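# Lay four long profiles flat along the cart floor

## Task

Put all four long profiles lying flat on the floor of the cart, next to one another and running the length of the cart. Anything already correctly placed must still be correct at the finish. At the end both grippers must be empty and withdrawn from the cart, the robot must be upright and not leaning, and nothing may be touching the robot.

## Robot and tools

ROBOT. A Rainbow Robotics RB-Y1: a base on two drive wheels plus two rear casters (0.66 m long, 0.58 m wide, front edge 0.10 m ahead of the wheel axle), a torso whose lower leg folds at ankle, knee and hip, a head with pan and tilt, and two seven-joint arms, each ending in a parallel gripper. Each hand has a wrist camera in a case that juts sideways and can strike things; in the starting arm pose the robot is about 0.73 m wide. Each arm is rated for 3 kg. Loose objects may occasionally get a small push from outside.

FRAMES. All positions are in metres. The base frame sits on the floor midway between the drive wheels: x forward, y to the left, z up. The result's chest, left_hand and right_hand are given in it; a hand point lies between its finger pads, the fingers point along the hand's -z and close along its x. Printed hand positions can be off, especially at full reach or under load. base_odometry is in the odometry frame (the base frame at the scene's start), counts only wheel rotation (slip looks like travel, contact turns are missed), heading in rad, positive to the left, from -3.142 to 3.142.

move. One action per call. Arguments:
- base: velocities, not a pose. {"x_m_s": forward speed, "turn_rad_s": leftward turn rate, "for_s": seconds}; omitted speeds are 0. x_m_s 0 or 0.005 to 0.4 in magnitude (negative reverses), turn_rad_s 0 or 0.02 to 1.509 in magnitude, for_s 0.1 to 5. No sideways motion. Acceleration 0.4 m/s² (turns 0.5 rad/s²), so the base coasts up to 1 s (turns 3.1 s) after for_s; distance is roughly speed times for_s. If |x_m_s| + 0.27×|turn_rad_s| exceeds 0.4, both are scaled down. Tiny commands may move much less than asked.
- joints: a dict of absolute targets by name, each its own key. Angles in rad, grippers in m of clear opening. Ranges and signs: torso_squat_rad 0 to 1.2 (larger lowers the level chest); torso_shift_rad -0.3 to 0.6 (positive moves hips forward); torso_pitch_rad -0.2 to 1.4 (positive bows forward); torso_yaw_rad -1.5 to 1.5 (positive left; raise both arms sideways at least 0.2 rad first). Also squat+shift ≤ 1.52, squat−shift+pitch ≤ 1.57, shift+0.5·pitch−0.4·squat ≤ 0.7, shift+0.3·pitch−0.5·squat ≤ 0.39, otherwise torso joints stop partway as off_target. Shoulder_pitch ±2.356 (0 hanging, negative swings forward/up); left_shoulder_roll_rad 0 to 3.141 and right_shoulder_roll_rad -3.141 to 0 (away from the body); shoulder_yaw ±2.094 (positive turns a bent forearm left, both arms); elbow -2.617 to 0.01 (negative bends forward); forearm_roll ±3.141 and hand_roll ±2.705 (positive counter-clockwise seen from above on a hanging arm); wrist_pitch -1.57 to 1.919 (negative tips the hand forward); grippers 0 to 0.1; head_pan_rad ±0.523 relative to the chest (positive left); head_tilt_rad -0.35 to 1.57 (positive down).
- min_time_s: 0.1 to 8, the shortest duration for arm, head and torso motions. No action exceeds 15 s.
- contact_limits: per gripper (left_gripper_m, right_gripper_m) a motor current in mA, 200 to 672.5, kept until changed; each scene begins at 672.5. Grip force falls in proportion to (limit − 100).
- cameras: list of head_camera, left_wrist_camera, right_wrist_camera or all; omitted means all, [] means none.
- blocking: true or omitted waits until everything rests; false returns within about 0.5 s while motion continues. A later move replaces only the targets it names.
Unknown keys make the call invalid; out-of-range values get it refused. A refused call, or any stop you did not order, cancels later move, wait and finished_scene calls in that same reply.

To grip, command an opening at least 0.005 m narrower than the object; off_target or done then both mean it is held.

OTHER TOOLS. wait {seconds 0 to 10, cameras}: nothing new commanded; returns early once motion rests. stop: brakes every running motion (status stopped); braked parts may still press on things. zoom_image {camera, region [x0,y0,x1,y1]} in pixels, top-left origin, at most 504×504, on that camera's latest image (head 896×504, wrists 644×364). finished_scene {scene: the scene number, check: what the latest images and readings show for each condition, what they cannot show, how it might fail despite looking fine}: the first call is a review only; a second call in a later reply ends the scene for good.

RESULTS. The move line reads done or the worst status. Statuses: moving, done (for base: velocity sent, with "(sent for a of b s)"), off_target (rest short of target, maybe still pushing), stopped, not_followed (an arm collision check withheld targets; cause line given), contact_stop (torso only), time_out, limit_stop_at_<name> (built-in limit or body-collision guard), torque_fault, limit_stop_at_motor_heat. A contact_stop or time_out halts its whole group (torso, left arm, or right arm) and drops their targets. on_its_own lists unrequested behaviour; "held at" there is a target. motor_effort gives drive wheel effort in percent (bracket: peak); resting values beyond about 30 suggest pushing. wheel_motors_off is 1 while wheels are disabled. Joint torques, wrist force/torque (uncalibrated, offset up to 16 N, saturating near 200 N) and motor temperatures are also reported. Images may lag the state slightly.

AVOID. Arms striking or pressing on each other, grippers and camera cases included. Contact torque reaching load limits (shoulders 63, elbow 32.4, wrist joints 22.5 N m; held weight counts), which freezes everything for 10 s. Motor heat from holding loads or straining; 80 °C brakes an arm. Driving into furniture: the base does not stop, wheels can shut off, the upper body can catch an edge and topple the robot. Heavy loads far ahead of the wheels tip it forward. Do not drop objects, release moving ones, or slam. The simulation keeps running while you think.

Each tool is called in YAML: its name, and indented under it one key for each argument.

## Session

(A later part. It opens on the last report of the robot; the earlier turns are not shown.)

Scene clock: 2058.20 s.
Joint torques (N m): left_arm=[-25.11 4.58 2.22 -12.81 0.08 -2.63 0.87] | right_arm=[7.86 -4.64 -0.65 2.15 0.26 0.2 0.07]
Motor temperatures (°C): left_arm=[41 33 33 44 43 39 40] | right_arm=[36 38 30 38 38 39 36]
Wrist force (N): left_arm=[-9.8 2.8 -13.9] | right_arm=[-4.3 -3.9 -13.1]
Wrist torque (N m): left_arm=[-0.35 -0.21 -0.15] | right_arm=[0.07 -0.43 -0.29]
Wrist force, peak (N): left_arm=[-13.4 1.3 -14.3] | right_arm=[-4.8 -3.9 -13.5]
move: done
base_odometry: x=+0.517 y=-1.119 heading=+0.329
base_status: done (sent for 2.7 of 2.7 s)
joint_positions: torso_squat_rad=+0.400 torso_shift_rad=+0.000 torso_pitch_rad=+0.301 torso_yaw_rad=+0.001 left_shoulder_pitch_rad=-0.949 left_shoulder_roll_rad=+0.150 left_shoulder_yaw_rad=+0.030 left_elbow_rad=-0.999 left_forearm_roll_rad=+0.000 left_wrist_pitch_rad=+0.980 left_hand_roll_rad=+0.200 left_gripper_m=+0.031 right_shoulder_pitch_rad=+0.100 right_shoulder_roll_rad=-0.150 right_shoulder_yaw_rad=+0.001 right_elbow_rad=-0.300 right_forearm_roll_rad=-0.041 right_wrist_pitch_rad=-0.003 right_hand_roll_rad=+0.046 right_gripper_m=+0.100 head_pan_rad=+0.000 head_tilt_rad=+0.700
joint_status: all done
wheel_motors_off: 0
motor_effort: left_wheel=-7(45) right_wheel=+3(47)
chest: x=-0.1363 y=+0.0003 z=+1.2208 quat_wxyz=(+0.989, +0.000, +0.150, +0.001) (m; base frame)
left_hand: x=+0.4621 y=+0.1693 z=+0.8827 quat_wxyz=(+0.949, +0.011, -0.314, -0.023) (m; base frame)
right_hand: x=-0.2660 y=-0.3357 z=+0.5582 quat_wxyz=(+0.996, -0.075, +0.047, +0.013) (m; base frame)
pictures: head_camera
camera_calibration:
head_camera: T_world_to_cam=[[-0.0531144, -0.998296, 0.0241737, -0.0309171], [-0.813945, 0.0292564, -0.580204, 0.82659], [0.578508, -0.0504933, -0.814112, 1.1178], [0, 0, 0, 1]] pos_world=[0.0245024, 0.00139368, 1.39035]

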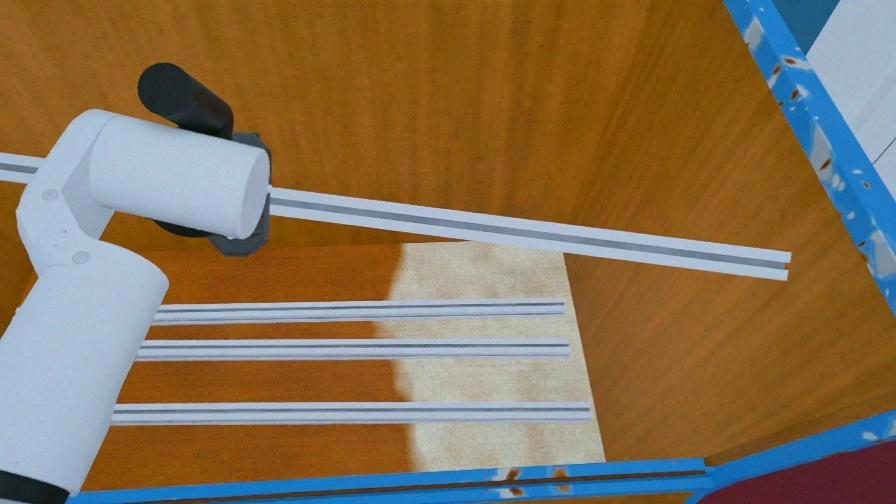

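move:
  base: {"x_m_s":-0.1,"for_s":0.8}
  cameras: []

move:
  joints: {"torso_squat_rad":0.3,"torso_shift_rad":0.1,"torso_pitch_rad":0.6,"left_shoulder_pitch_rad":-1.045,"left_elbow_rad":-0.773,"left_wrist_pitch_rad":1.218,"left_shoulder_roll_rad":0.18,"left_shoulder_yaw_rad":0.2,"left_forearm_roll_rad":0.05,"left_hand_roll_rad":0.05}
  min_time_s: 2
  cameras: ["head_camera","left_wrist_camera"]

Scene clock: 2096.57 s.
Joint torques (N m): left_arm=[-25.96 -0.24 -0.57 -12.9 0.97 -2.83 -0.52] | right_arm=[6.36 -4.86 -0.22 2.05 0.11 0.19 0.06]
Motor temperatures (°C): left_arm=[42 33 33 45 43 40 40] | right_arm=[36 38 30 38 38 39 36]
Wrist force (N): left_arm=[-7.2 8.8 -14.5] | right_arm=[-4.5 -3.8 -13.0]
Wrist torque (N m): left_arm=[0.08 -0.24 1.49] | right_arm=[0.07 -0.46 -0.29]
Wrist force, peak (N): left_arm=[-10.2 10.2 -16.0] | right_arm=[-4.5 -3.8 -13.6]
move: done
base_odometry: x=+0.441 y=-1.145 heading=+0.329
base_status: done (sent for 0.8 of 0.8 s)
joint_positions: torso_squat_rad=+0.400 torso_shift_rad=+0.000 torso_pitch_rad=+0.300 torso_yaw_rad=+0.002 left_shoulder_pitch_rad=-0.948 left_shoulder_roll_rad=+0.151 left_shoulder_yaw_rad=+0.030 left_elbow_rad=-0.999 left_forearm_roll_rad=+0.000 left_wrist_pitch_rad=+0.980 left_hand_roll_rad=+0.200 left_gripper_m=+0.030 right_shoulder_pitch_rad=+0.100 right_shoulder_roll_rad=-0.150 right_shoulder_yaw_rad=+0.001 right_elbow_rad=-0.300 right_forearm_roll_rad=-0.041 right_wrist_pitch_rad=-0.003 right_hand_roll_rad=+0.046 right_gripper_m=+0.100 head_pan_rad=+0.000 head_tilt_rad=+0.700
joint_status: not commanded
wheel_motors_off: 0
motor_effort: left_wheel=+4(30) right_wheel=+2(21)
chest: x=-0.1364 y=+0.0004 z=+1.2208 quat_wxyz=(+0.989, +0.000, +0.150, +0.001) (m; base frame)
left_hand: x=+0.4622 y=+0.1703 z=+0.8828 quat_wxyz=(+0.949, +0.011, -0.314, -0.023) (m; base frame)
right_hand: x=-0.2661 y=-0.3357 z=+0.5582 quat_wxyz=(+0.996, -0.075, +0.047, +0.013) (m; base frame)
pictures: none
No camera images: "cameras" was empty.

Scene clock: 2098.87 s.
Joint torques (N m): left_arm=[-18.94 7.02 0.64 -9.02 0.4 0.16 0] | right_arm=[14.41 -4.2 -1.01 5.03 0.15 0.76 0.22]
Motor temperatures (°C): left_arm=[42 33 33 45 43 39 40] | right_arm=[36 38 30 38 38 39 36]
Wrist force (N): left_arm=[-0.9 -0.3 -17.2] | right_arm=[-2.5 -3.7 -13.4]
Wrist torque (N m): left_arm=[-0.04 -0.21 0.21] | right_arm=[0.03 -0.33 -0.29]
Wrist force, peak (N): left_arm=[-7.9 8.4 -14.5] | right_arm=[-4.4 -3.8 -13.4]
move: done
base_odometry: x=+0.441 y=-1.145 heading=+0.329
base_status: not commanded
joint_positions: torso_squat_rad=+0.300 torso_shift_rad=+0.100 torso_pitch_rad=+0.600 torso_yaw_rad=+0.001 left_shoulder_pitch_rad=-1.044 left_shoulder_roll_rad=+0.179 left_shoulder_yaw_rad=+0.200 left_elbow_rad=-0.773 left_forearm_roll_rad=+0.050 left_wrist_pitch_rad=+1.218 left_hand_roll_rad=+0.050 left_gripper_m=+0.030 right_shoulder_pitch_rad=+0.100 right_shoulder_roll_rad=-0.150 right_shoulder_yaw_rad=+0.001 right_elbow_rad=-0.300 right_forearm_roll_rad=-0.041 right_wrist_pitch_rad=-0.003 right_hand_roll_rad=+0.046 right_gripper_m=+0.100 head_pan_rad=+0.000 head_tilt_rad=+0.700
joint_status: all done
wheel_motors_off: 0
motor_effort: left_wheel=+2(5) right_wheel=+2(5)
chest: x=+0.0137 y=+0.0003 z=+1.2012 quat_wxyz=(+0.955, +0.000, +0.296, +0.001) (m; base frame)
left_hand: x=+0.4185 y=+0.2090 z=+0.6733 quat_wxyz=(+1.000, +0.003, +0.014, -0.009) (m; base frame)
right_hand: x=-0.3061 y=-0.3357 z=+0.6065 quat_wxyz=(+0.978, -0.073, +0.195, +0.024) (m; base frame)
pictures: head_camera, left_wrist_camera
camera_calibration:
head_camera: T_world_to_cam=[[-0.0435953, -0.998296, 0.0387761, -0.0401389], [-0.948986, 0.029247, -0.313958, 0.619287], [0.312289, -0.0504851, -0.948645, 1.18034], [0, 0, 0, 1]] pos_world=[0.217337, 0.00140665, 1.31571]
left_wrist_camera: T_world_to_cam=[[0.999972, 0.00363219, 0.00649438, -0.424199], [0.000150411, -0.882461, 0.470385, -0.100402], [0.00743957, -0.470371, -0.882438, 0.768174], [0, 0, 0, 1]] pos_world=[0.418488, 0.274267, 0.727848]

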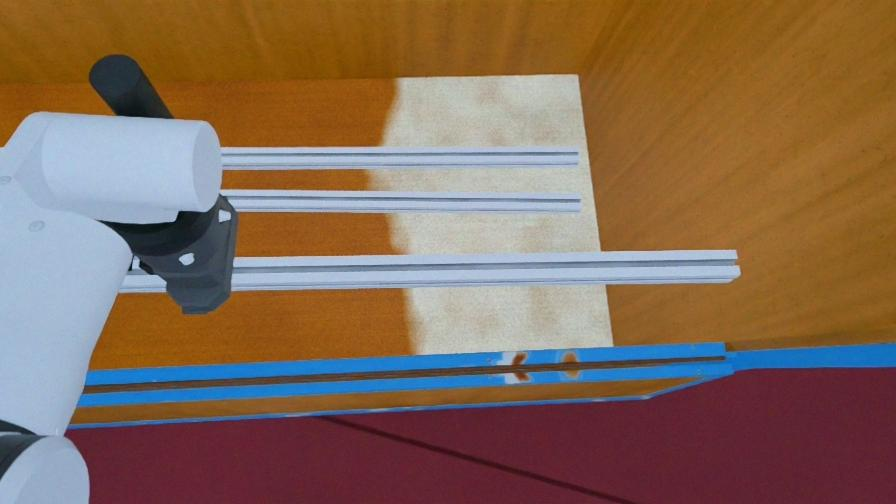

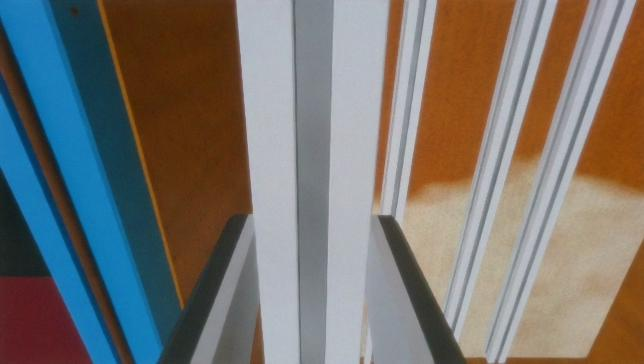

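move:
  joints: {"left_shoulder_roll_rad":0.245,"left_hand_roll_rad":0.07,"left_forearm_roll_rad":0.08}
  cameras: ["head_camera"]

move:
  joints: {"torso_squat_rad":0.3,"torso_shift_rad":0.15,"torso_pitch_rad":1.0,"left_shoulder_pitch_rad":-1.14,"left_wrist_pitch_rad":0.913,"head_tilt_rad":0.3}
  min_time_s: 2
  cameras: ["head_camera","left_wrist_camera"]

Scene clock: 2111.40 s.
Joint torques (N m): left_arm=[-18.72 5.75 0.35 -9 -0.17 0.18 0.41] | right_arm=[14.47 -4.64 -1.13 4.96 0.13 0.73 0.04]
Motor temperatures (°C): left_arm=[41 33 33 44 43 39 40] | right_arm=[36 38 30 38 38 39 36]
Wrist force (N): left_arm=[-1.1 -0.3 -17.6] | right_arm=[-2.1 -3.5 -12.9]
Wrist torque (N m): left_arm=[-0.11 -0.24 0.22] | right_arm=[0.04 -0.29 -0.29]
Wrist force, peak (N): left_arm=[-2.3 -4.5 -18.3] | right_arm=[-2.3 -3.7 -13.4]
move: done
base_odometry: x=+0.441 y=-1.145 heading=+0.329
base_status: not commanded
joint_positions: torso_squat_rad=+0.300 torso_shift_rad=+0.100 torso_pitch_rad=+0.600 torso_yaw_rad=+0.001 left_shoulder_pitch_rad=-1.044 left_shoulder_roll_rad=+0.245 left_shoulder_yaw_rad=+0.200 left_elbow_rad=-0.773 left_forearm_roll_rad=+0.080 left_wrist_pitch_rad=+1.218 left_hand_roll_rad=+0.070 left_gripper_m=+0.030 right_shoulder_pitch_rad=+0.100 right_shoulder_roll_rad=-0.150 right_shoulder_yaw_rad=+0.001 right_elbow_rad=-0.300 right_forearm_roll_rad=-0.041 right_wrist_pitch_rad=-0.003 right_hand_roll_rad=+0.046 right_gripper_m=+0.100 head_pan_rad=+0.000 head_tilt_rad=+0.700
joint_status: all done
wheel_motors_off: 0
motor_effort: left_wheel=+1(2) right_wheel=+2(4)
chest: x=+0.0137 y=+0.0004 z=+1.2012 quat_wxyz=(+0.955, +0.000, +0.296, +0.001) (m; base frame)
left_hand: x=+0.4294 y=+0.2455 z=+0.6806 quat_wxyz=(+1.000, +0.018, +0.005, +0.020) (m; base frame)
right_hand: x=-0.3061 y=-0.3357 z=+0.6066 quat_wxyz=(+0.978, -0.073, +0.195, +0.024) (m; base frame)
pictures: head_camera
camera_calibration:
head_camera: T_world_to_cam=[[-0.0436169, -0.998292, 0.0388638, -0.0402134], [-0.948986, 0.0292401, -0.31396, 0.619288], [0.312287, -0.0505752, -0.94864, 1.18033], [0, 0, 0, 1]] pos_world=[0.217338, 0.00144285, 1.31571]

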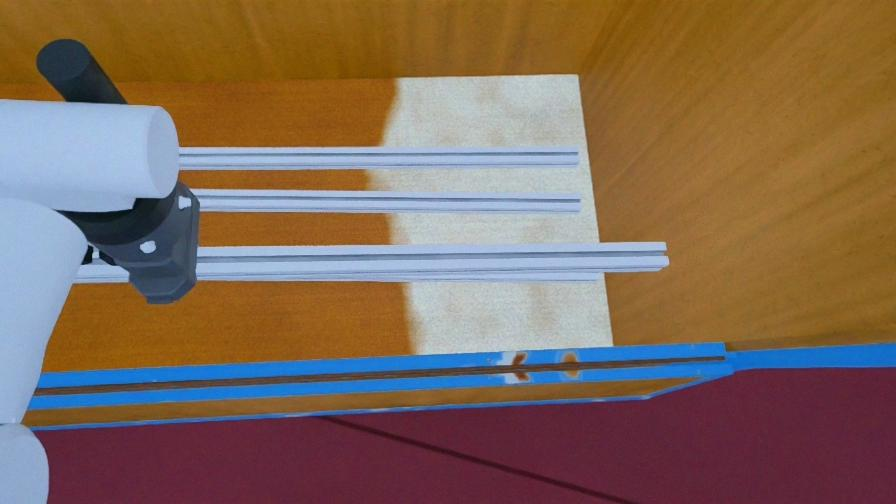

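Scene clock: 2113.70 s.
Joint torques (N m): left_arm=[-12.25 3.15 0.46 -7.75 0.36 0.09 0.35] | right_arm=[21.67 -2.97 -0.57 8.33 0.03 1.43 0.16]
Motor temperatures (°C): left_arm=[41 33 33 44 43 39 40] | right_arm=[36 38 30 38 38 39 36]
Wrist force (N): left_arm=[-1.4 -0.2 -17.0] | right_arm=[-0.4 -4.2 -11.7]
Wrist torque (N m): left_arm=[-0.07 -0.28 0.25] | right_arm=[0.08 -0.20 -0.26]
Wrist force, peak (N): left_arm=[-1.8 0.1 -18.1] | right_arm=[-2.3 -3.7 -13.3]
move: done
base_odometry: x=+0.441 y=-1.145 heading=+0.329
base_status: not commanded
joint_positions: torso_squat_rad=+0.300 torso_shift_rad=+0.150 torso_pitch_rad=+1.000 torso_yaw_rad=+0.001 left_shoulder_pitch_rad=-1.139 left_shoulder_roll_rad=+0.245 left_shoulder_yaw_rad=+0.200 left_elbow_rad=-0.772 left_forearm_roll_rad=+0.080 left_wrist_pitch_rad=+0.913 left_hand_roll_rad=+0.070 left_gripper_m=+0.030 right_shoulder_pitch_rad=+0.100 right_shoulder_roll_rad=-0.150 right_shoulder_yaw_rad=+0.001 right_elbow_rad=-0.300 right_forearm_roll_rad=-0.041 right_wrist_pitch_rad=-0.003 right_hand_roll_rad=+0.046 right_gripper_m=+0.100 head_pan_rad=+0.000 head_tilt_rad=+0.300
joint_status: all done
wheel_motors_off: 0
motor_effort: left_wheel=+1(2) right_wheel=+3(5)
chest: x=+0.1325 y=+0.0004 z=+1.1088 quat_wxyz=(+0.877, +0.000, +0.480, +0.001) (m; base frame)
left_hand: x=+0.4426 y=+0.2203 z=+0.4681 quat_wxyz=(+1.000, -0.001, +0.008, +0.006) (m; base frame)
right_hand: x=-0.3936 y=-0.3357 z=+0.6856 quat_wxyz=(+0.919, -0.066, +0.386, +0.038) (m; base frame)
pictures: head_camera, left_wrist_camera
camera_calibration:
head_camera: T_world_to_cam=[[-0.0438028, -0.998307, 0.0382686, -0.0260983], [-0.949002, 0.0296073, -0.313878, 0.729698], [0.312214, -0.0500657, -0.948692, 0.980422], [0, 0, 0, 1]] pos_world=[0.385241, 0.00142695, 1.16015]
left_wrist_camera: T_world_to_cam=[[0.999307, 0.0323644, 0.0183684, -0.458646], [0.019675, -0.878457, 0.477417, -0.00671807], [0.0315871, -0.476725, -0.878485, 0.581136], [0, 0, 0, 1]] pos_world=[0.440104, 0.285984, 0.522151]

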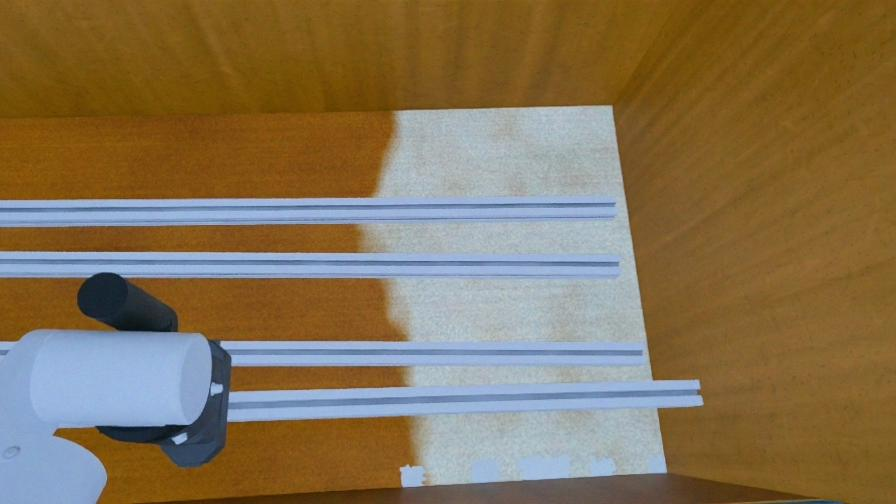

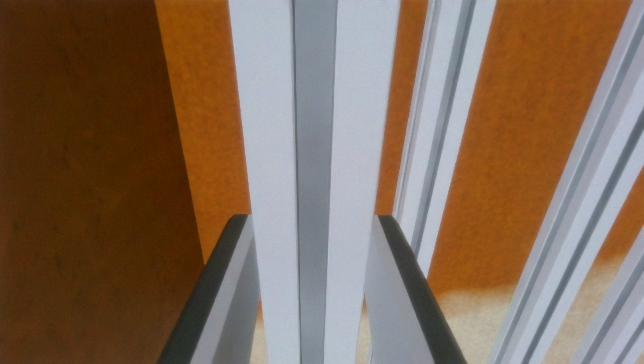

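move:
  joints: {"torso_squat_rad":0.42,"torso_shift_rad":0.15,"torso_pitch_rad":1.1,"left_shoulder_pitch_rad":-1.18,"left_wrist_pitch_rad":0.86,"left_hand_roll_rad":0.045,"left_shoulder_roll_rad":0.25}
  min_time_s: 2
  cameras: ["head_camera","left_wrist_camera"]

Scene clock: 2123.97 s.
Joint torques (N m): left_arm=[-11.63 -1.85 -1.49 -6.75 0.89 0.26 -1.29] | right_arm=[23.14 -2.49 -0.67 9.22 -0.04 1.4 -0.11]
Motor temperatures (°C): left_arm=[40 33 33 43 43 39 40] | right_arm=[37 38 30 39 38 39 36]
Wrist force (N): left_arm=[0.8 9.8 -15.4] | right_arm=[-0.3 -3.8 -11.1]
Wrist torque (N m): left_arm=[-0.23 -0.38 1.48] | right_arm=[0.06 -0.24 -0.26]
Wrist force, peak (N): left_arm=[-1.0 14.3 -15.5] | right_arm=[-0.4 -4.2 -12.0]
move: done
base_odometry: x=+0.441 y=-1.145 heading=+0.329
base_status: not commanded
joint_positions: torso_squat_rad=+0.420 torso_shift_rad=+0.150 torso_pitch_rad=+1.100 torso_yaw_rad=+0.002 left_shoulder_pitch_rad=-1.179 left_shoulder_roll_rad=+0.251 left_shoulder_yaw_rad=+0.200 left_elbow_rad=-0.773 left_forearm_roll_rad=+0.080 left_wrist_pitch_rad=+0.860 left_hand_roll_rad=+0.045 left_gripper_m=+0.031 right_shoulder_pitch_rad=+0.100 right_shoulder_roll_rad=-0.150 right_shoulder_yaw_rad=+0.001 right_elbow_rad=-0.300 right_forearm_roll_rad=-0.041 right_wrist_pitch_rad=-0.003 right_hand_roll_rad=+0.046 right_gripper_m=+0.100 head_pan_rad=+0.000 head_tilt_rad=+0.300
joint_status: all done
wheel_motors_off: 0
motor_effort: left_wheel=+2(2) right_wheel=+0(3)
chest: x=+0.1434 y=+0.0004 z=+1.0528 quat_wxyz=(+0.852, +0.000, +0.523, +0.001) (m; base frame)
left_hand: x=+0.4279 y=+0.2143 z=+0.3912 quat_wxyz=(+1.000, -0.005, +0.012, -0.009) (m; base frame)
right_hand: x=-0.4223 y=-0.3357 z=+0.6841 quat_wxyz=(+0.899, -0.064, +0.431, +0.041) (m; base frame)
pictures: head_camera, left_wrist_camera
camera_calibration:
head_camera: T_world_to_cam=[[-0.0397091, -0.998316, 0.0422995, -0.0283153], [-0.975573, 0.0295814, -0.217675, 0.625008], [0.216057, -0.0499099, -0.975104, 0.965454], [0, 0, 0, 1]] pos_world=[0.400024, 0.00142954, 1.07866]
left_wrist_camera: T_world_to_cam=[[0.999937, 0.00241498, 0.0109673, -0.433333], [-0.003214, -0.874212, 0.485534, 0.030717], [0.0107603, -0.485538, -0.874149, 0.52027], [0, 0, 0, 1]] pos_world=[0.427807, 0.280511, 0.444632]

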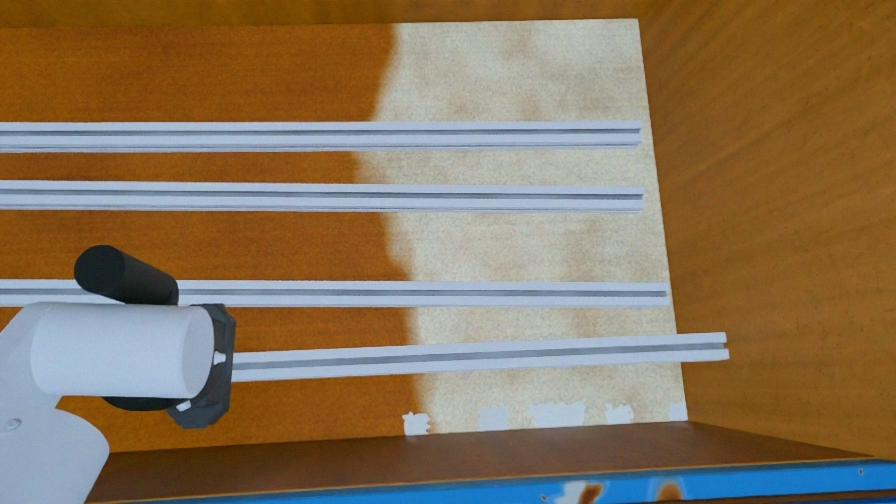

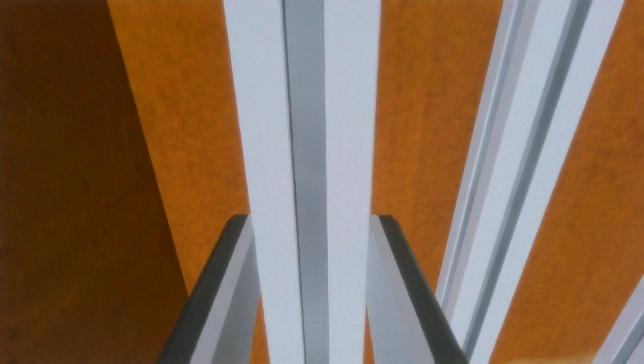

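move:
  joints: {"left_shoulder_roll_rad":0.32}
  cameras: ["head_camera","left_wrist_camera"]

Scene clock: 2129.93 s.
Joint torques (N m): left_arm=[-9.36 4.57 -0.46 -6.8 0.01 0.1 0.14] | right_arm=[22.99 -2.47 -0.08 9.05 0.03 1.52 -0.1]
Motor temperatures (°C): left_arm=[40 33 33 43 43 39 40] | right_arm=[37 38 30 39 38 39 36]
Wrist force (N): left_arm=[-1.3 -0.9 -16.1] | right_arm=[-0.1 -3.9 -11.1]
Wrist torque (N m): left_arm=[-0.15 -0.31 0.25] | right_arm=[0.05 -0.22 -0.25]
Wrist force, peak (N): left_arm=[0.0 10.2 -17.5] | right_arm=[-0.2 -4.0 -11.6]
move: done
base_odometry: x=+0.441 y=-1.145 heading=+0.329
base_status: not commanded
joint_positions: torso_squat_rad=+0.420 torso_shift_rad=+0.150 torso_pitch_rad=+1.100 torso_yaw_rad=+0.001 left_shoulder_pitch_rad=-1.179 left_shoulder_roll_rad=+0.320 left_shoulder_yaw_rad=+0.200 left_elbow_rad=-0.773 left_forearm_roll_rad=+0.080 left_wrist_pitch_rad=+0.860 left_hand_roll_rad=+0.045 left_gripper_m=+0.030 right_shoulder_pitch_rad=+0.100 right_shoulder_roll_rad=-0.150 right_shoulder_yaw_rad=+0.001 right_elbow_rad=-0.300 right_forearm_roll_rad=-0.041 right_wrist_pitch_rad=-0.003 right_hand_roll_rad=+0.046 right_gripper_m=+0.100 head_pan_rad=+0.000 head_tilt_rad=+0.300
joint_status: all done
wheel_motors_off: 0
motor_effort: left_wheel=+1(2) right_wheel=+0(4)
chest: x=+0.1434 y=+0.0004 z=+1.0528 quat_wxyz=(+0.852, +0.000, +0.523, +0.001) (m; base frame)
left_hand: x=+0.4432 y=+0.2602 z=+0.3971 quat_wxyz=(+1.000, +0.027, +0.001, -0.007) (m; base frame)
right_hand: x=-0.4223 y=-0.3357 z=+0.6842 quat_wxyz=(+0.899, -0.064, +0.431, +0.041) (m; base frame)
pictures: head_camera, left_wrist_camera
camera_calibration:
head_camera: T_world_to_cam=[[-0.0397932, -0.998305, 0.0424663, -0.0284755], [-0.975585, 0.0296305, -0.217616, 0.624956], [0.215989, -0.0500891, -0.97511, 0.965449], [0, 0, 0, 1]] pos_world=[0.400038, 0.00141346, 1.07863]
left_wrist_camera: T_world_to_cam=[[0.999444, 0.00399956, 0.0331006, -0.457737], [-0.0105494, -0.90384, 0.427741, 0.101901], [0.0316284, -0.427853, -0.903295, 0.534841], [0, 0, 0, 1]] pos_world=[0.441642, 0.322766, 0.454683]

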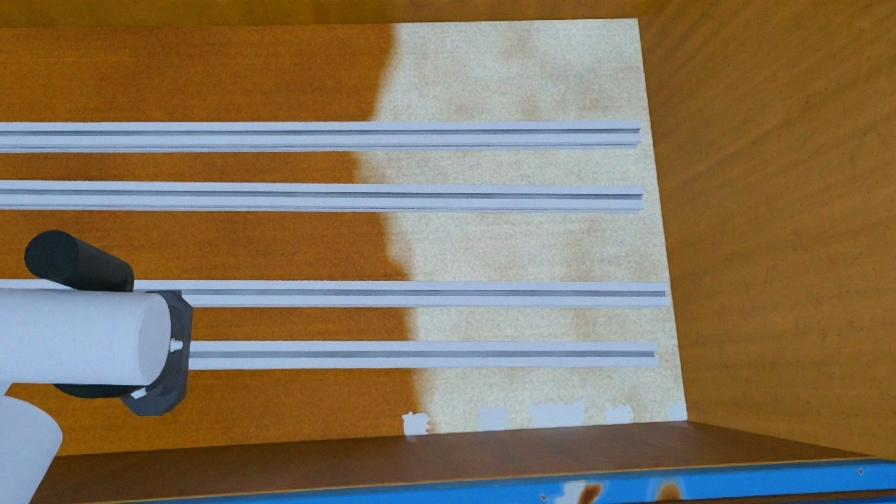

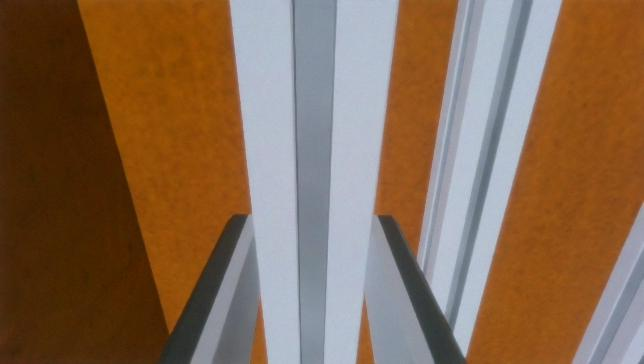

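move:
  joints: {"head_pan_rad":0.5,"head_tilt_rad":0.1}
  cameras: ["head_camera"]

Scene clock: 2136.30 s.
Joint torques (N m): left_arm=[-9.74 4.09 -0.51 -6.71 -0.01 0 0.04] | right_arm=[23.32 -2.51 -0.51 9.28 -0.07 1.67 0.1]
Motor temperatures (°C): left_arm=[39 33 33 42 43 39 40] | right_arm=[38 38 30 39 38 39 36]
Wrist force (N): left_arm=[-1.9 -0.5 -17.8] | right_arm=[-0.3 -3.8 -11.4]
Wrist torque (N m): left_arm=[-0.14 -0.34 0.26] | right_arm=[0.06 -0.26 -0.26]
Wrist force, peak (N): left_arm=[-1.7 -0.6 -18.1] | right_arm=[-0.4 -4.0 -11.7]
move: done
base_odometry: x=+0.441 y=-1.145 heading=+0.329
base_status: not commanded
joint_positions: torso_squat_rad=+0.420 torso_shift_rad=+0.150 torso_pitch_rad=+1.100 torso_yaw_rad=+0.001 left_shoulder_pitch_rad=-1.179 left_shoulder_roll_rad=+0.320 left_shoulder_yaw_rad=+0.200 left_elbow_rad=-0.773 left_forearm_roll_rad=+0.080 left_wrist_pitch_rad=+0.860 left_hand_roll_rad=+0.045 left_gripper_m=+0.030 right_shoulder_pitch_rad=+0.100 right_shoulder_roll_rad=-0.150 right_shoulder_yaw_rad=+0.001 right_elbow_rad=-0.300 right_forearm_roll_rad=-0.041 right_wrist_pitch_rad=-0.003 right_hand_roll_rad=+0.046 right_gripper_m=+0.100 head_pan_rad=+0.500 head_tilt_rad=+0.100
joint_status: all done
wheel_motors_off: 0
motor_effort: left_wheel=+1(2) right_wheel=+1(3)
chest: x=+0.1434 y=+0.0004 z=+1.0528 quat_wxyz=(+0.852, +0.000, +0.523, +0.001) (m; base frame)
left_hand: x=+0.4432 y=+0.2602 z=+0.3971 quat_wxyz=(+1.000, +0.027, +0.001, -0.007) (m; base frame)
right_hand: x=-0.4223 y=-0.3357 z=+0.6842 quat_wxyz=(+0.899, -0.064, +0.431, +0.041) (m; base frame)
pictures: head_camera
camera_calibration:
head_camera: T_world_to_cam=[[0.172132, -0.900771, -0.398727, 0.396999], [-0.91672, 0.00167108, -0.399527, 0.809883], [0.360549, 0.434292, -0.825467, 0.749052], [0, 0, 0, 1]] pos_world=[0.40403, 0.0309442, 1.10018]

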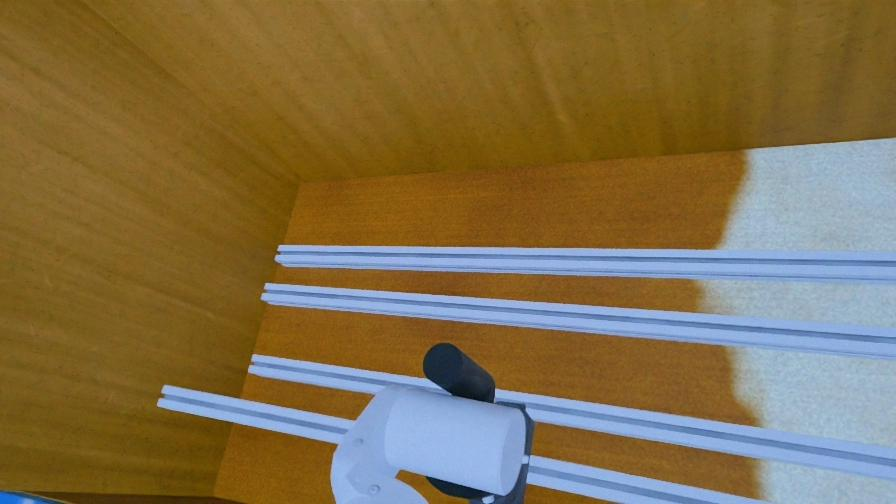

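move:
  joints: {"left_shoulder_roll_rad":0.285}
  cameras: ["head_camera"]

move:
  joints: {"head_pan_rad":0.0,"head_tilt_rad":0.3}
  cameras: ["head_camera"]

Scene clock: 2141.10 s.
Joint torques (N m): left_arm=[-9.65 4.88 0.75 -6.88 -0.26 0.08 0.29] | right_arm=[23.44 -2.42 -0.36 9.33 0.02 1.47 -0.11]
Motor temperatures (°C): left_arm=[39 33 33 42 43 39 40] | right_arm=[38 38 30 39 38 39 36]
Wrist force (N): left_arm=[-1.1 -0.5 -17.1] | right_arm=[-0.1 -3.7 -11.4]
Wrist torque (N m): left_arm=[-0.14 -0.26 0.23] | right_arm=[0.03 -0.24 -0.25]
Wrist force, peak (N): left_arm=[-3.1 -6.1 -18.3] | right_arm=[0.0 -3.9 -11.6]
move: done
base_odometry: x=+0.441 y=-1.145 heading=+0.329
base_status: not commanded
joint_positions: torso_squat_rad=+0.420 torso_shift_rad=+0.150 torso_pitch_rad=+1.100 torso_yaw_rad=+0.001 left_shoulder_pitch_rad=-1.179 left_shoulder_roll_rad=+0.285 left_shoulder_yaw_rad=+0.200 left_elbow_rad=-0.773 left_forearm_roll_rad=+0.080 left_wrist_pitch_rad=+0.860 left_hand_roll_rad=+0.045 left_gripper_m=+0.030 right_shoulder_pitch_rad=+0.100 right_shoulder_roll_rad=-0.150 right_shoulder_yaw_rad=+0.001 right_elbow_rad=-0.300 right_forearm_roll_rad=-0.041 right_wrist_pitch_rad=-0.003 right_hand_roll_rad=+0.046 right_gripper_m=+0.100 head_pan_rad=+0.500 head_tilt_rad=+0.100
joint_status: all done
wheel_motors_off: 0
motor_effort: left_wheel=+1(1) right_wheel=+1(3)
chest: x=+0.1434 y=+0.0003 z=+1.0527 quat_wxyz=(+0.852, +0.000, +0.523, +0.001) (m; base frame)
left_hand: x=+0.4355 y=+0.2363 z=+0.3936 quat_wxyz=(+1.000, +0.010, +0.006, -0.009) (m; base frame)
right_hand: x=-0.4223 y=-0.3357 z=+0.6842 quat_wxyz=(+0.899, -0.064, +0.431, +0.041) (m; base frame)
pictures: head_camera
camera_calibration:
head_camera: T_world_to_cam=[[0.172038, -0.900801, -0.398698, 0.396946], [-0.916742, 0.00172667, -0.399475, 0.809844], [0.360536, 0.434229, -0.825505, 0.749083], [0, 0, 0, 1]] pos_world=[0.404057, 0.030898, 1.10015]

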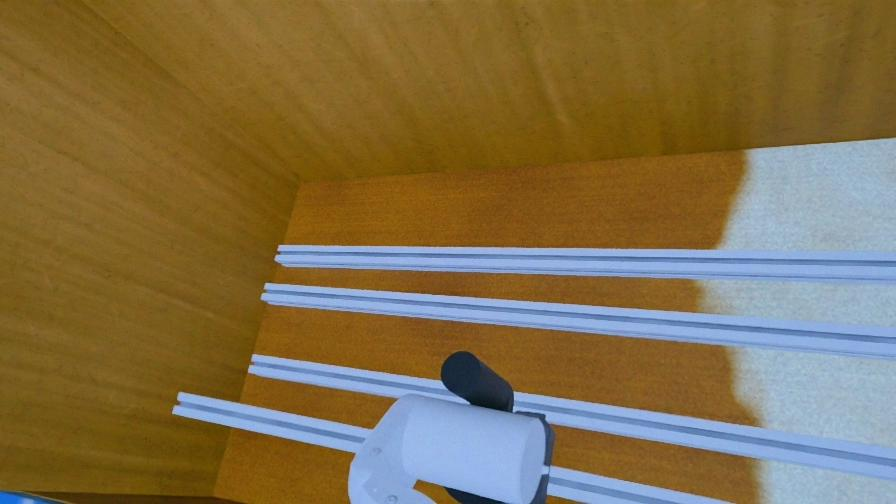

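Scene clock: 2142.10 s.
Joint torques (N m): left_arm=[-9.97 5.1 0.36 -6.94 -0.22 0.24 0.06] | right_arm=[23.31 -2.43 -0.91 9.23 0.04 1.64 -0.03]
Motor temperatures (°C): left_arm=[39 33 33 42 43 39 40] | right_arm=[38 38 30 39 38 39 36]
Wrist force (N): left_arm=[-1.3 -0.5 -17.2] | right_arm=[-0.1 -3.9 -11.3]
Wrist torque (N m): left_arm=[0.03 -0.31 0.23] | right_arm=[0.06 -0.23 -0.26]
Wrist force, peak (N): left_arm=[-1.8 -0.5 -17.9] | right_arm=[-0.3 -3.9 -11.5]
move: done
base_odometry: x=+0.441 y=-1.145 heading=+0.329
base_status: not commanded
joint_positions: torso_squat_rad=+0.420 torso_shift_rad=+0.150 torso_pitch_rad=+1.100 torso_yaw_rad=+0.001 left_shoulder_pitch_rad=-1.179 left_shoulder_roll_rad=+0.285 left_shoulder_yaw_rad=+0.200 left_elbow_rad=-0.773 left_forearm_roll_rad=+0.080 left_wrist_pitch_rad=+0.860 left_hand_roll_rad=+0.045 left_gripper_m=+0.030 right_shoulder_pitch_rad=+0.100 right_shoulder_roll_rad=-0.150 right_shoulder_yaw_rad=+0.001 right_elbow_rad=-0.300 right_forearm_roll_rad=-0.041 right_wrist_pitch_rad=-0.003 right_hand_roll_rad=+0.046 right_gripper_m=+0.100 head_pan_rad=+0.000 head_tilt_rad=+0.300
joint_status: all done
wheel_motors_off: 0
motor_effort: left_wheel=+1(1) right_wheel=+3(3)
chest: x=+0.1434 y=+0.0003 z=+1.0527 quat_wxyz=(+0.852, +0.000, +0.523, +0.001) (m; base frame)
left_hand: x=+0.4355 y=+0.2363 z=+0.3936 quat_wxyz=(+1.000, +0.010, +0.006, -0.009) (m; base frame)
right_hand: x=-0.4223 y=-0.3357 z=+0.6842 quat_wxyz=(+0.899, -0.064, +0.431, +0.041) (m; base frame)
pictures: head_camera
camera_calibration:
head_camera: T_world_to_cam=[[-0.0398707, -0.9983, 0.0425101, -0.028536], [-0.975585, 0.0296973, -0.217607, 0.624965], [0.215974, -0.0501483, -0.97511, 0.965417], [0, 0, 0, 1]] pos_world=[0.400063, 0.00136675, 1.0786]

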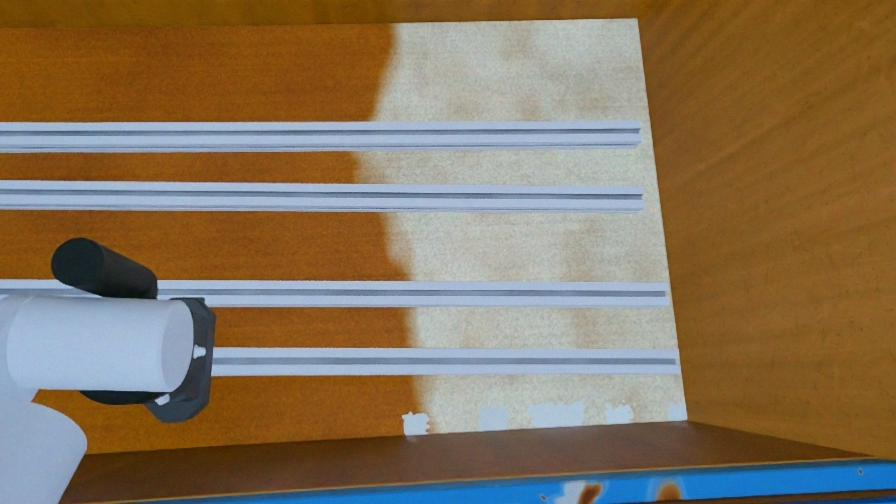

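move:
  joints: {"torso_squat_rad":0.49,"torso_pitch_rad":1.14,"left_shoulder_pitch_rad":-1.21,"left_shoulder_roll_rad":0.28,"left_wrist_pitch_rad":0.84}
  min_time_s: 3
  cameras: ["head_camera","left_wrist_camera"]

Scene clock: 2169.10 s.
Joint torques (N m): left_arm=[-9.81 1.94 0.44 -7.33 -0.34 -0.34 0.1] | right_arm=[23.82 -2.39 -0.23 9.31 -0.13 1.55 0.01]
Motor temperatures (°C): left_arm=[38 33 33 41 43 39 40] | right_arm=[39 37 30 40 38 39 36]
Wrist force (N): left_arm=[-1.4 0.3 -16.0] | right_arm=[0.2 -3.7 -10.9]
Wrist torque (N m): left_arm=[-0.60 -0.35 0.23] | right_arm=[0.03 -0.15 -0.27]
Wrist force, peak (N): left_arm=[-1.5 -0.3 -17.9] | right_arm=[-0.3 -3.8 -11.7]
move: done
base_odometry: x=+0.441 y=-1.145 heading=+0.329
base_status: not commanded
joint_positions: torso_squat_rad=+0.490 torso_shift_rad=+0.150 torso_pitch_rad=+1.140 torso_yaw_rad=+0.001 left_shoulder_pitch_rad=-1.209 left_shoulder_roll_rad=+0.280 left_shoulder_yaw_rad=+0.200 left_elbow_rad=-0.773 left_forearm_roll_rad=+0.080 left_wrist_pitch_rad=+0.840 left_hand_roll_rad=+0.045 left_gripper_m=+0.030 right_shoulder_pitch_rad=+0.100 right_shoulder_roll_rad=-0.150 right_shoulder_yaw_rad=+0.001 right_elbow_rad=-0.300 right_forearm_roll_rad=-0.041 right_wrist_pitch_rad=-0.003 right_hand_roll_rad=+0.046 right_gripper_m=+0.100 head_pan_rad=+0.000 head_tilt_rad=+0.300
joint_status: all done
wheel_motors_off: 0
motor_effort: left_wheel=+1(2) right_wheel=+2(4)
chest: x=+0.1456 y=+0.0003 z=+1.0204 quat_wxyz=(+0.842, +0.000, +0.540, +0.001) (m; base frame)
left_hand: x=+0.4344 y=+0.2257 z=+0.3553 quat_wxyz=(+1.000, +0.003, +0.003, -0.011) (m; base frame)
right_hand: x=-0.4344 y=-0.3357 z=+0.6747 quat_wxyz=(+0.890, -0.064, +0.449, +0.043) (m; base frame)
pictures: head_camera, left_wrist_camera
camera_calibration:
head_camera: T_world_to_cam=[[-0.0381501, -0.9983, 0.0440659, -0.0289172], [-0.983484, 0.029703, -0.178539, 0.58128], [0.176927, -0.0501494, -0.982946, 0.947057], [0, 0, 0, 1]] pos_world=[0.403017, 0.00136048, 1.03596]
left_wrist_camera: T_world_to_cam=[[0.999595, -0.00176978, 0.0284195, -0.444592], [-0.0149495, -0.882067, 0.470886, 0.0702096], [0.0242346, -0.47112, -0.881736, 0.487912], [0, 0, 0, 1]] pos_world=[0.433637, 0.291008, 0.409784]

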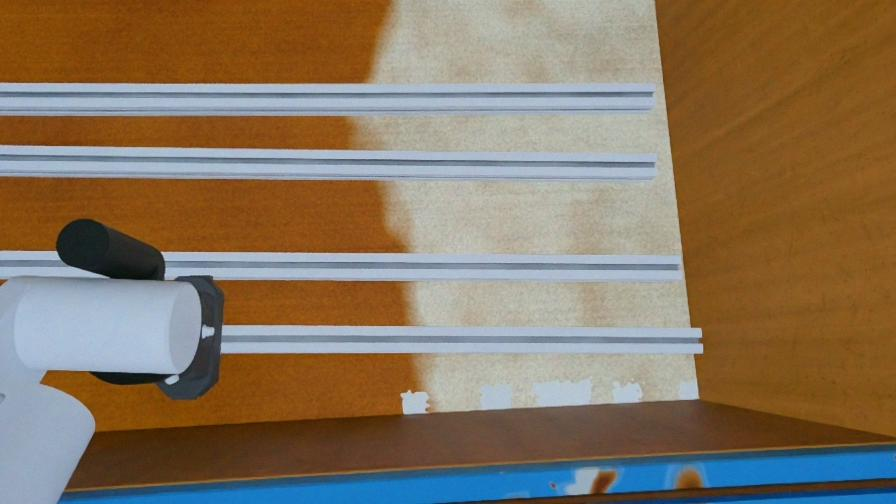

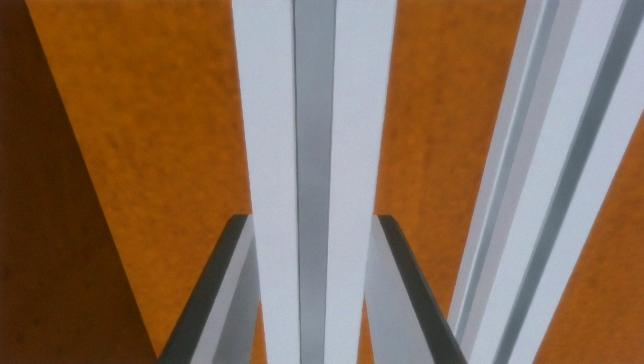

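move:
  joints: {"head_pan_rad":0.5}
  cameras: ["head_camera"]

Scene clock: 2173.17 s.
Joint torques (N m): left_arm=[-10.18 1.83 0.56 -7.14 -0.32 -0.07 0.13] | right_arm=[23.57 -2.07 -0.61 9.44 0.01 1.63 -0.12]
Motor temperatures (°C): left_arm=[38 33 33 41 43 39 40] | right_arm=[39 37 30 40 38 39 36]
Wrist force (N): left_arm=[-1.4 0.4 -15.7] | right_arm=[0.4 -4.0 -11.0]
Wrist torque (N m): left_arm=[-0.58 -0.38 0.22] | right_arm=[0.07 -0.17 -0.26]
Wrist force, peak (N): left_arm=[-1.9 0.2 -17.4] | right_arm=[0.4 -4.0 -11.3]
move: done
base_odometry: x=+0.441 y=-1.145 heading=+0.329
base_status: not commanded
joint_positions: torso_squat_rad=+0.490 torso_shift_rad=+0.150 torso_pitch_rad=+1.140 torso_yaw_rad=+0.001 left_shoulder_pitch_rad=-1.209 left_shoulder_roll_rad=+0.280 left_shoulder_yaw_rad=+0.200 left_elbow_rad=-0.773 left_forearm_roll_rad=+0.080 left_wrist_pitch_rad=+0.840 left_hand_roll_rad=+0.045 left_gripper_m=+0.030 right_shoulder_pitch_rad=+0.100 right_shoulder_roll_rad=-0.150 right_shoulder_yaw_rad=+0.001 right_elbow_rad=-0.300 right_forearm_roll_rad=-0.041 right_wrist_pitch_rad=-0.003 right_hand_roll_rad=+0.046 right_gripper_m=+0.100 head_pan_rad=+0.500 head_tilt_rad=+0.300
joint_status: all done
wheel_motors_off: 0
motor_effort: left_wheel=+1(2) right_wheel=+0(3)
chest: x=+0.1456 y=+0.0003 z=+1.0204 quat_wxyz=(+0.842, +0.000, +0.540, +0.001) (m; base frame)
left_hand: x=+0.4345 y=+0.2257 z=+0.3553 quat_wxyz=(+1.000, +0.003, +0.003, -0.011) (m; base frame)
right_hand: x=-0.4344 y=-0.3357 z=+0.6747 quat_wxyz=(+0.890, -0.064, +0.449, +0.043) (m; base frame)
pictures: head_camera
camera_calibration:
head_camera: T_world_to_cam=[[0.164344, -0.902971, -0.397032, 0.380971], [-0.976814, -0.0929931, -0.192839, 0.594596], [0.137207, 0.419519, -0.897317, 0.867379], [0, 0, 0, 1]] pos_world=[0.399189, 0.0354172, 1.04423]

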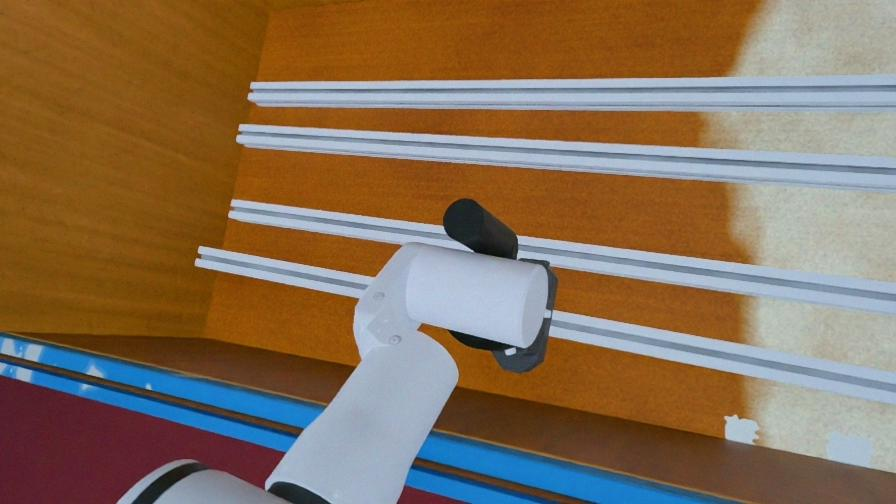

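move:
  joints: {"torso_squat_rad":0.55,"torso_pitch_rad":1.18,"left_shoulder_pitch_rad":-1.235,"left_shoulder_roll_rad":0.292,"left_wrist_pitch_rad":0.826,"head_pan_rad":0}
  min_time_s: 3
  cameras: ["head_camera","left_wrist_camera"]

Scene clock: 2181.07 s.
Joint torques (N m): left_arm=[-10.06 5.97 0.65 -6.9 -0.16 -0.29 0.26] | right_arm=[24.17 -2.4 -0.55 9.65 0.11 1.56 -0.18]
Motor temperatures (°C): left_arm=[38 33 33 41 43 39 40] | right_arm=[39 37 30 40 38 39 36]
Wrist force (N): left_arm=[-1.6 -0.2 -15.6] | right_arm=[0.2 -3.9 -10.5]
Wrist torque (N m): left_arm=[-0.60 -0.30 0.05] | right_arm=[0.01 -0.19 -0.27]
Wrist force, peak (N): left_arm=[-2.0 0.3 -17.5] | right_arm=[0.4 -4.0 -11.2]
move: done
base_odometry: x=+0.441 y=-1.145 heading=+0.329
base_status: not commanded
joint_positions: torso_squat_rad=+0.544 torso_shift_rad=+0.150 torso_pitch_rad=+1.175 torso_yaw_rad=+0.001 left_shoulder_pitch_rad=-1.234 left_shoulder_roll_rad=+0.291 left_shoulder_yaw_rad=+0.200 left_elbow_rad=-0.773 left_forearm_roll_rad=+0.080 left_wrist_pitch_rad=+0.826 left_hand_roll_rad=+0.045 left_gripper_m=+0.030 right_shoulder_pitch_rad=+0.100 right_shoulder_roll_rad=-0.150 right_shoulder_yaw_rad=+0.001 right_elbow_rad=-0.300 right_forearm_roll_rad=-0.041 right_wrist_pitch_rad=-0.003 right_hand_roll_rad=+0.046 right_gripper_m=+0.100 head_pan_rad=+0.000 head_tilt_rad=+0.300
joint_status: all done
wheel_motors_off: 0
motor_effort: left_wheel=+0(2) right_wheel=+3(4)
chest: x=+0.1471 y=+0.0003 z=+0.9919 quat_wxyz=(+0.832, +0.000, +0.554, +0.001) (m; base frame)
left_hand: x=+0.4348 y=+0.2268 z=+0.3226 quat_wxyz=(+1.000, +0.004, +0.000, -0.013) (m; base frame)
right_hand: x=-0.4446 y=-0.3357 z=+0.6667 quat_wxyz=(+0.882, -0.063, +0.465, +0.044) (m; base frame)
pictures: head_camera, left_wrist_camera
camera_calibration:
head_camera: T_world_to_cam=[[-0.0365885, -0.9983, 0.0453679, -0.0291285], [-0.989127, 0.0297067, -0.144034, 0.544304], [0.142441, -0.0501445, -0.988532, 0.929391], [0, 0, 0, 1]] pos_world=[0.404936, 0.00135541, 0.998452]
left_wrist_camera: T_world_to_cam=[[0.999393, -0.00490908, 0.0344777, -0.445193], [-0.0205233, -0.882854, 0.469198, 0.0897132], [0.0281355, -0.469621, -0.88242, 0.457716], [0, 0, 0, 1]] pos_world=[0.433886, 0.291971, 0.377153]

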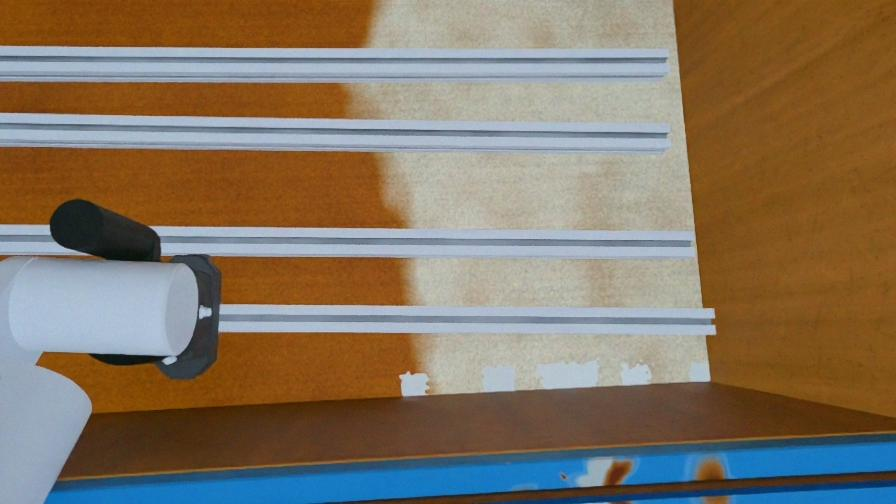

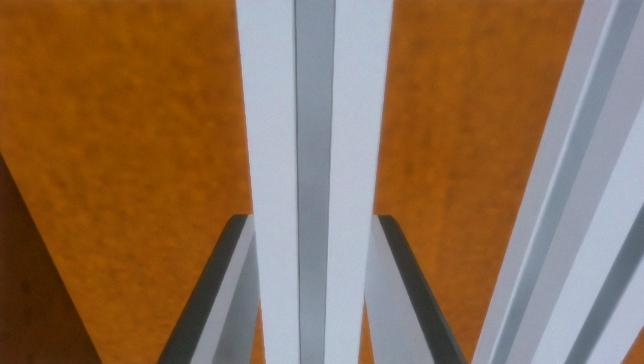

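move:
  joints: {"torso_squat_rad":0.58,"torso_pitch_rad":1.21,"left_shoulder_pitch_rad":-1.26,"left_shoulder_roll_rad":0.30,"left_wrist_pitch_rad":0.821}
  min_time_s: 3
  cameras: ["head_camera"]

zoom_image:
  camera: "head_camera"
  region: [540, 150, 796, 410]

Scene clock: 2191.07 s.
Joint torques (N m): left_arm=[-11.05 5.76 0.17 -7.16 -0.28 -0.34 0.16] | right_arm=[24.03 -2.51 -0.44 9.67 -0.05 1.53 -0.18]
Motor temperatures (°C): left_arm=[38 33 33 41 43 39 40] | right_arm=[39 37 30 40 38 39 36]
Wrist force (N): left_arm=[-2.4 -0.4 -16.4] | right_arm=[0.3 -4.0 -10.7]
Wrist torque (N m): left_arm=[-0.32 -0.32 0.15] | right_arm=[0.03 -0.18 -0.27]
Wrist force, peak (N): left_arm=[-2.7 0.1 -17.6] | right_arm=[0.4 -4.0 -11.0]
move: off_target
base_odometry: x=+0.441 y=-1.145 heading=+0.329
base_status: not commanded
joint_positions: torso_squat_rad=+0.544 torso_shift_rad=+0.150 torso_pitch_rad=+1.175 torso_yaw_rad=+0.001 left_shoulder_pitch_rad=-1.259 left_shoulder_roll_rad=+0.299 left_shoulder_yaw_rad=+0.200 left_elbow_rad=-0.773 left_forearm_roll_rad=+0.080 left_wrist_pitch_rad=+0.821 left_hand_roll_rad=+0.045 left_gripper_m=+0.030 right_shoulder_pitch_rad=+0.100 right_shoulder_roll_rad=-0.150 right_shoulder_yaw_rad=+0.001 right_elbow_rad=-0.300 right_forearm_roll_rad=-0.041 right_wrist_pitch_rad=-0.003 right_hand_roll_rad=+0.046 right_gripper_m=+0.100 head_pan_rad=+0.000 head_tilt_rad=+0.300
joint_status: torso_squat_rad off_target (ended at +0.544, target +0.580); torso_pitch_rad off_target (ended at +1.175, target +1.210); the others done
wheel_motors_off: 0
on_its_own: torso_squat_rad is held at +0.544, not at your +0.580; torso_pitch_rad is held at +1.176, not at your +1.210
motor_effort: left_wheel=+1(2) right_wheel=+0(4)
chest: x=+0.1471 y=+0.0003 z=+0.9919 quat_wxyz=(+0.832, +0.000, +0.554, +0.001) (m; base frame)
left_hand: x=+0.4541 y=+0.2259 z=+0.3284 quat_wxyz=(+1.000, +0.004, -0.016, -0.014) (m; base frame)
right_hand: x=-0.4446 y=-0.3357 z=+0.6667 quat_wxyz=(+0.882, -0.063, +0.465, +0.044) (m; base frame)
pictures: head_camera
camera_calibration:
head_camera: T_world_to_cam=[[-0.0365882, -0.9983, 0.0453681, -0.0291285], [-0.989128, 0.0297066, -0.144027, 0.544302], [0.142435, -0.0501445, -0.988533, 0.92939], [0, 0, 0, 1]] pos_world=[0.404941, 0.0013554, 0.998448]

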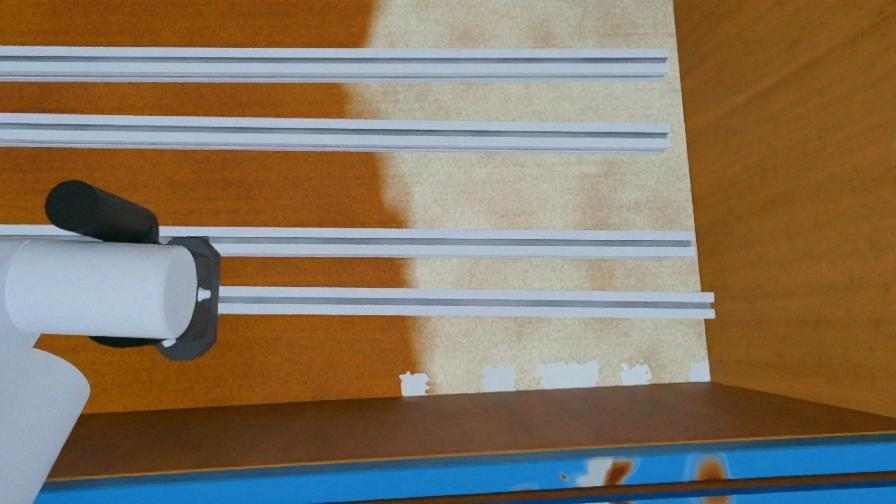

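Scaled by 1.938 from the camera's 896x504 image, which has a finer 1280x720 frame.

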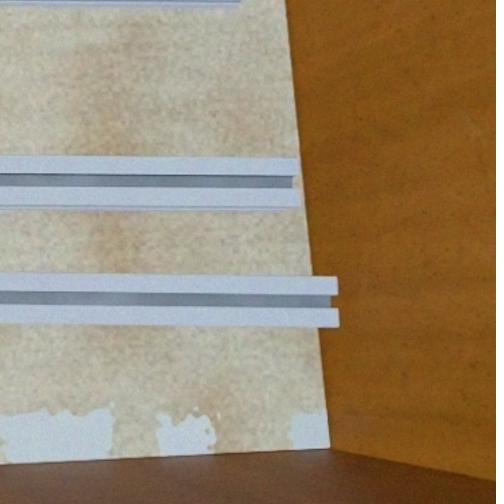

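move:
  joints: {"torso_squat_rad":0.57,"torso_shift_rad":0.2,"torso_pitch_rad":1.16,"left_shoulder_pitch_rad":-0.999,"left_shoulder_roll_rad":0.27,"left_elbow_rad":-1.124,"left_wrist_pitch_rad":0.957}
  min_time_s: 3
  cameras: ["head_camera"]

Scene clock: 2207.17 s.
Joint torques (N m): left_arm=[-4.23 2.45 0.3 -8.13 -0.23 0.42 0.09] | right_arm=[24.22 -2.53 -0.68 9.78 -0.07 1.72 0.07]
Motor temperatures (°C): left_arm=[37 33 33 41 43 39 40] | right_arm=[40 37 30 40 38 39 36]
Wrist force (N): left_arm=[-1.1 -0.5 -17.2] | right_arm=[0.6 -4.0 -10.8]
Wrist torque (N m): left_arm=[-0.47 -0.29 0.39] | right_arm=[0.03 -0.14 -0.27]
Wrist force, peak (N): left_arm=[-2.8 -0.1 -17.9] | right_arm=[0.3 -3.9 -11.0]
move: done
base_odometry: x=+0.441 y=-1.145 heading=+0.329
base_status: not commanded
joint_positions: torso_squat_rad=+0.570 torso_shift_rad=+0.200 torso_pitch_rad=+1.161 torso_yaw_rad=+0.001 left_shoulder_pitch_rad=-0.999 left_shoulder_roll_rad=+0.270 left_shoulder_yaw_rad=+0.200 left_elbow_rad=-1.123 left_forearm_roll_rad=+0.080 left_wrist_pitch_rad=+0.957 left_hand_roll_rad=+0.045 left_gripper_m=+0.030 right_shoulder_pitch_rad=+0.100 right_shoulder_roll_rad=-0.150 right_shoulder_yaw_rad=+0.001 right_elbow_rad=-0.300 right_forearm_roll_rad=-0.041 right_wrist_pitch_rad=-0.003 right_hand_roll_rad=+0.046 right_gripper_m=+0.100 head_pan_rad=+0.000 head_tilt_rad=+0.300
joint_status: all done
wheel_motors_off: 0
motor_effort: left_wheel=+1(2) right_wheel=+3(4)
chest: x=+0.1729 y=+0.0003 z=+0.9815 quat_wxyz=(+0.836, +0.000, +0.548, +0.001) (m; base frame)
left_hand: x=+0.4264 y=+0.2504 z=+0.3348 quat_wxyz=(+1.000, +0.015, -0.002, -0.009) (m; base frame)
right_hand: x=-0.4140 y=-0.3357 z=+0.6477 quat_wxyz=(+0.886, -0.063, +0.458, +0.043) (m; base frame)
pictures: head_camera
camera_calibration:
head_camera: T_world_to_cam=[[-0.0372479, -0.9983, 0.0448269, -0.0270706], [-0.986908, 0.0297046, -0.158525, 0.582186], [0.156924, -0.0501448, -0.986337, 0.910815], [0, 0, 0, 1]] pos_world=[0.430627, 0.00135445, 0.991876]

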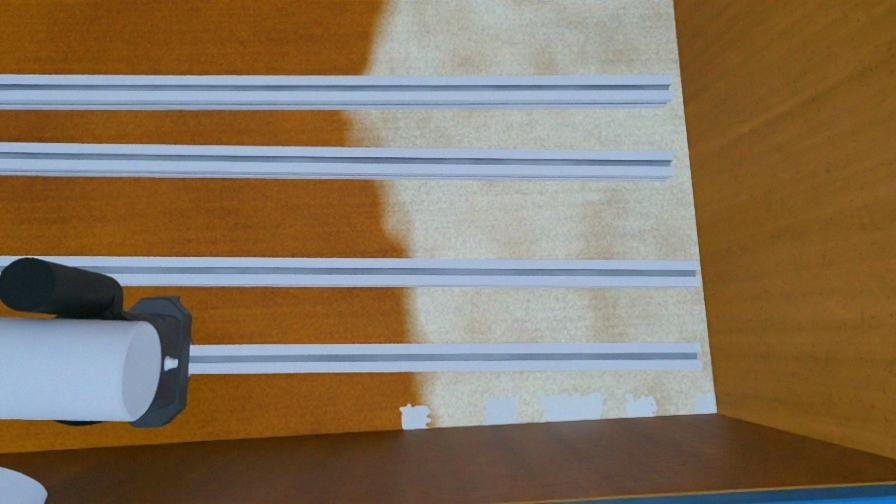

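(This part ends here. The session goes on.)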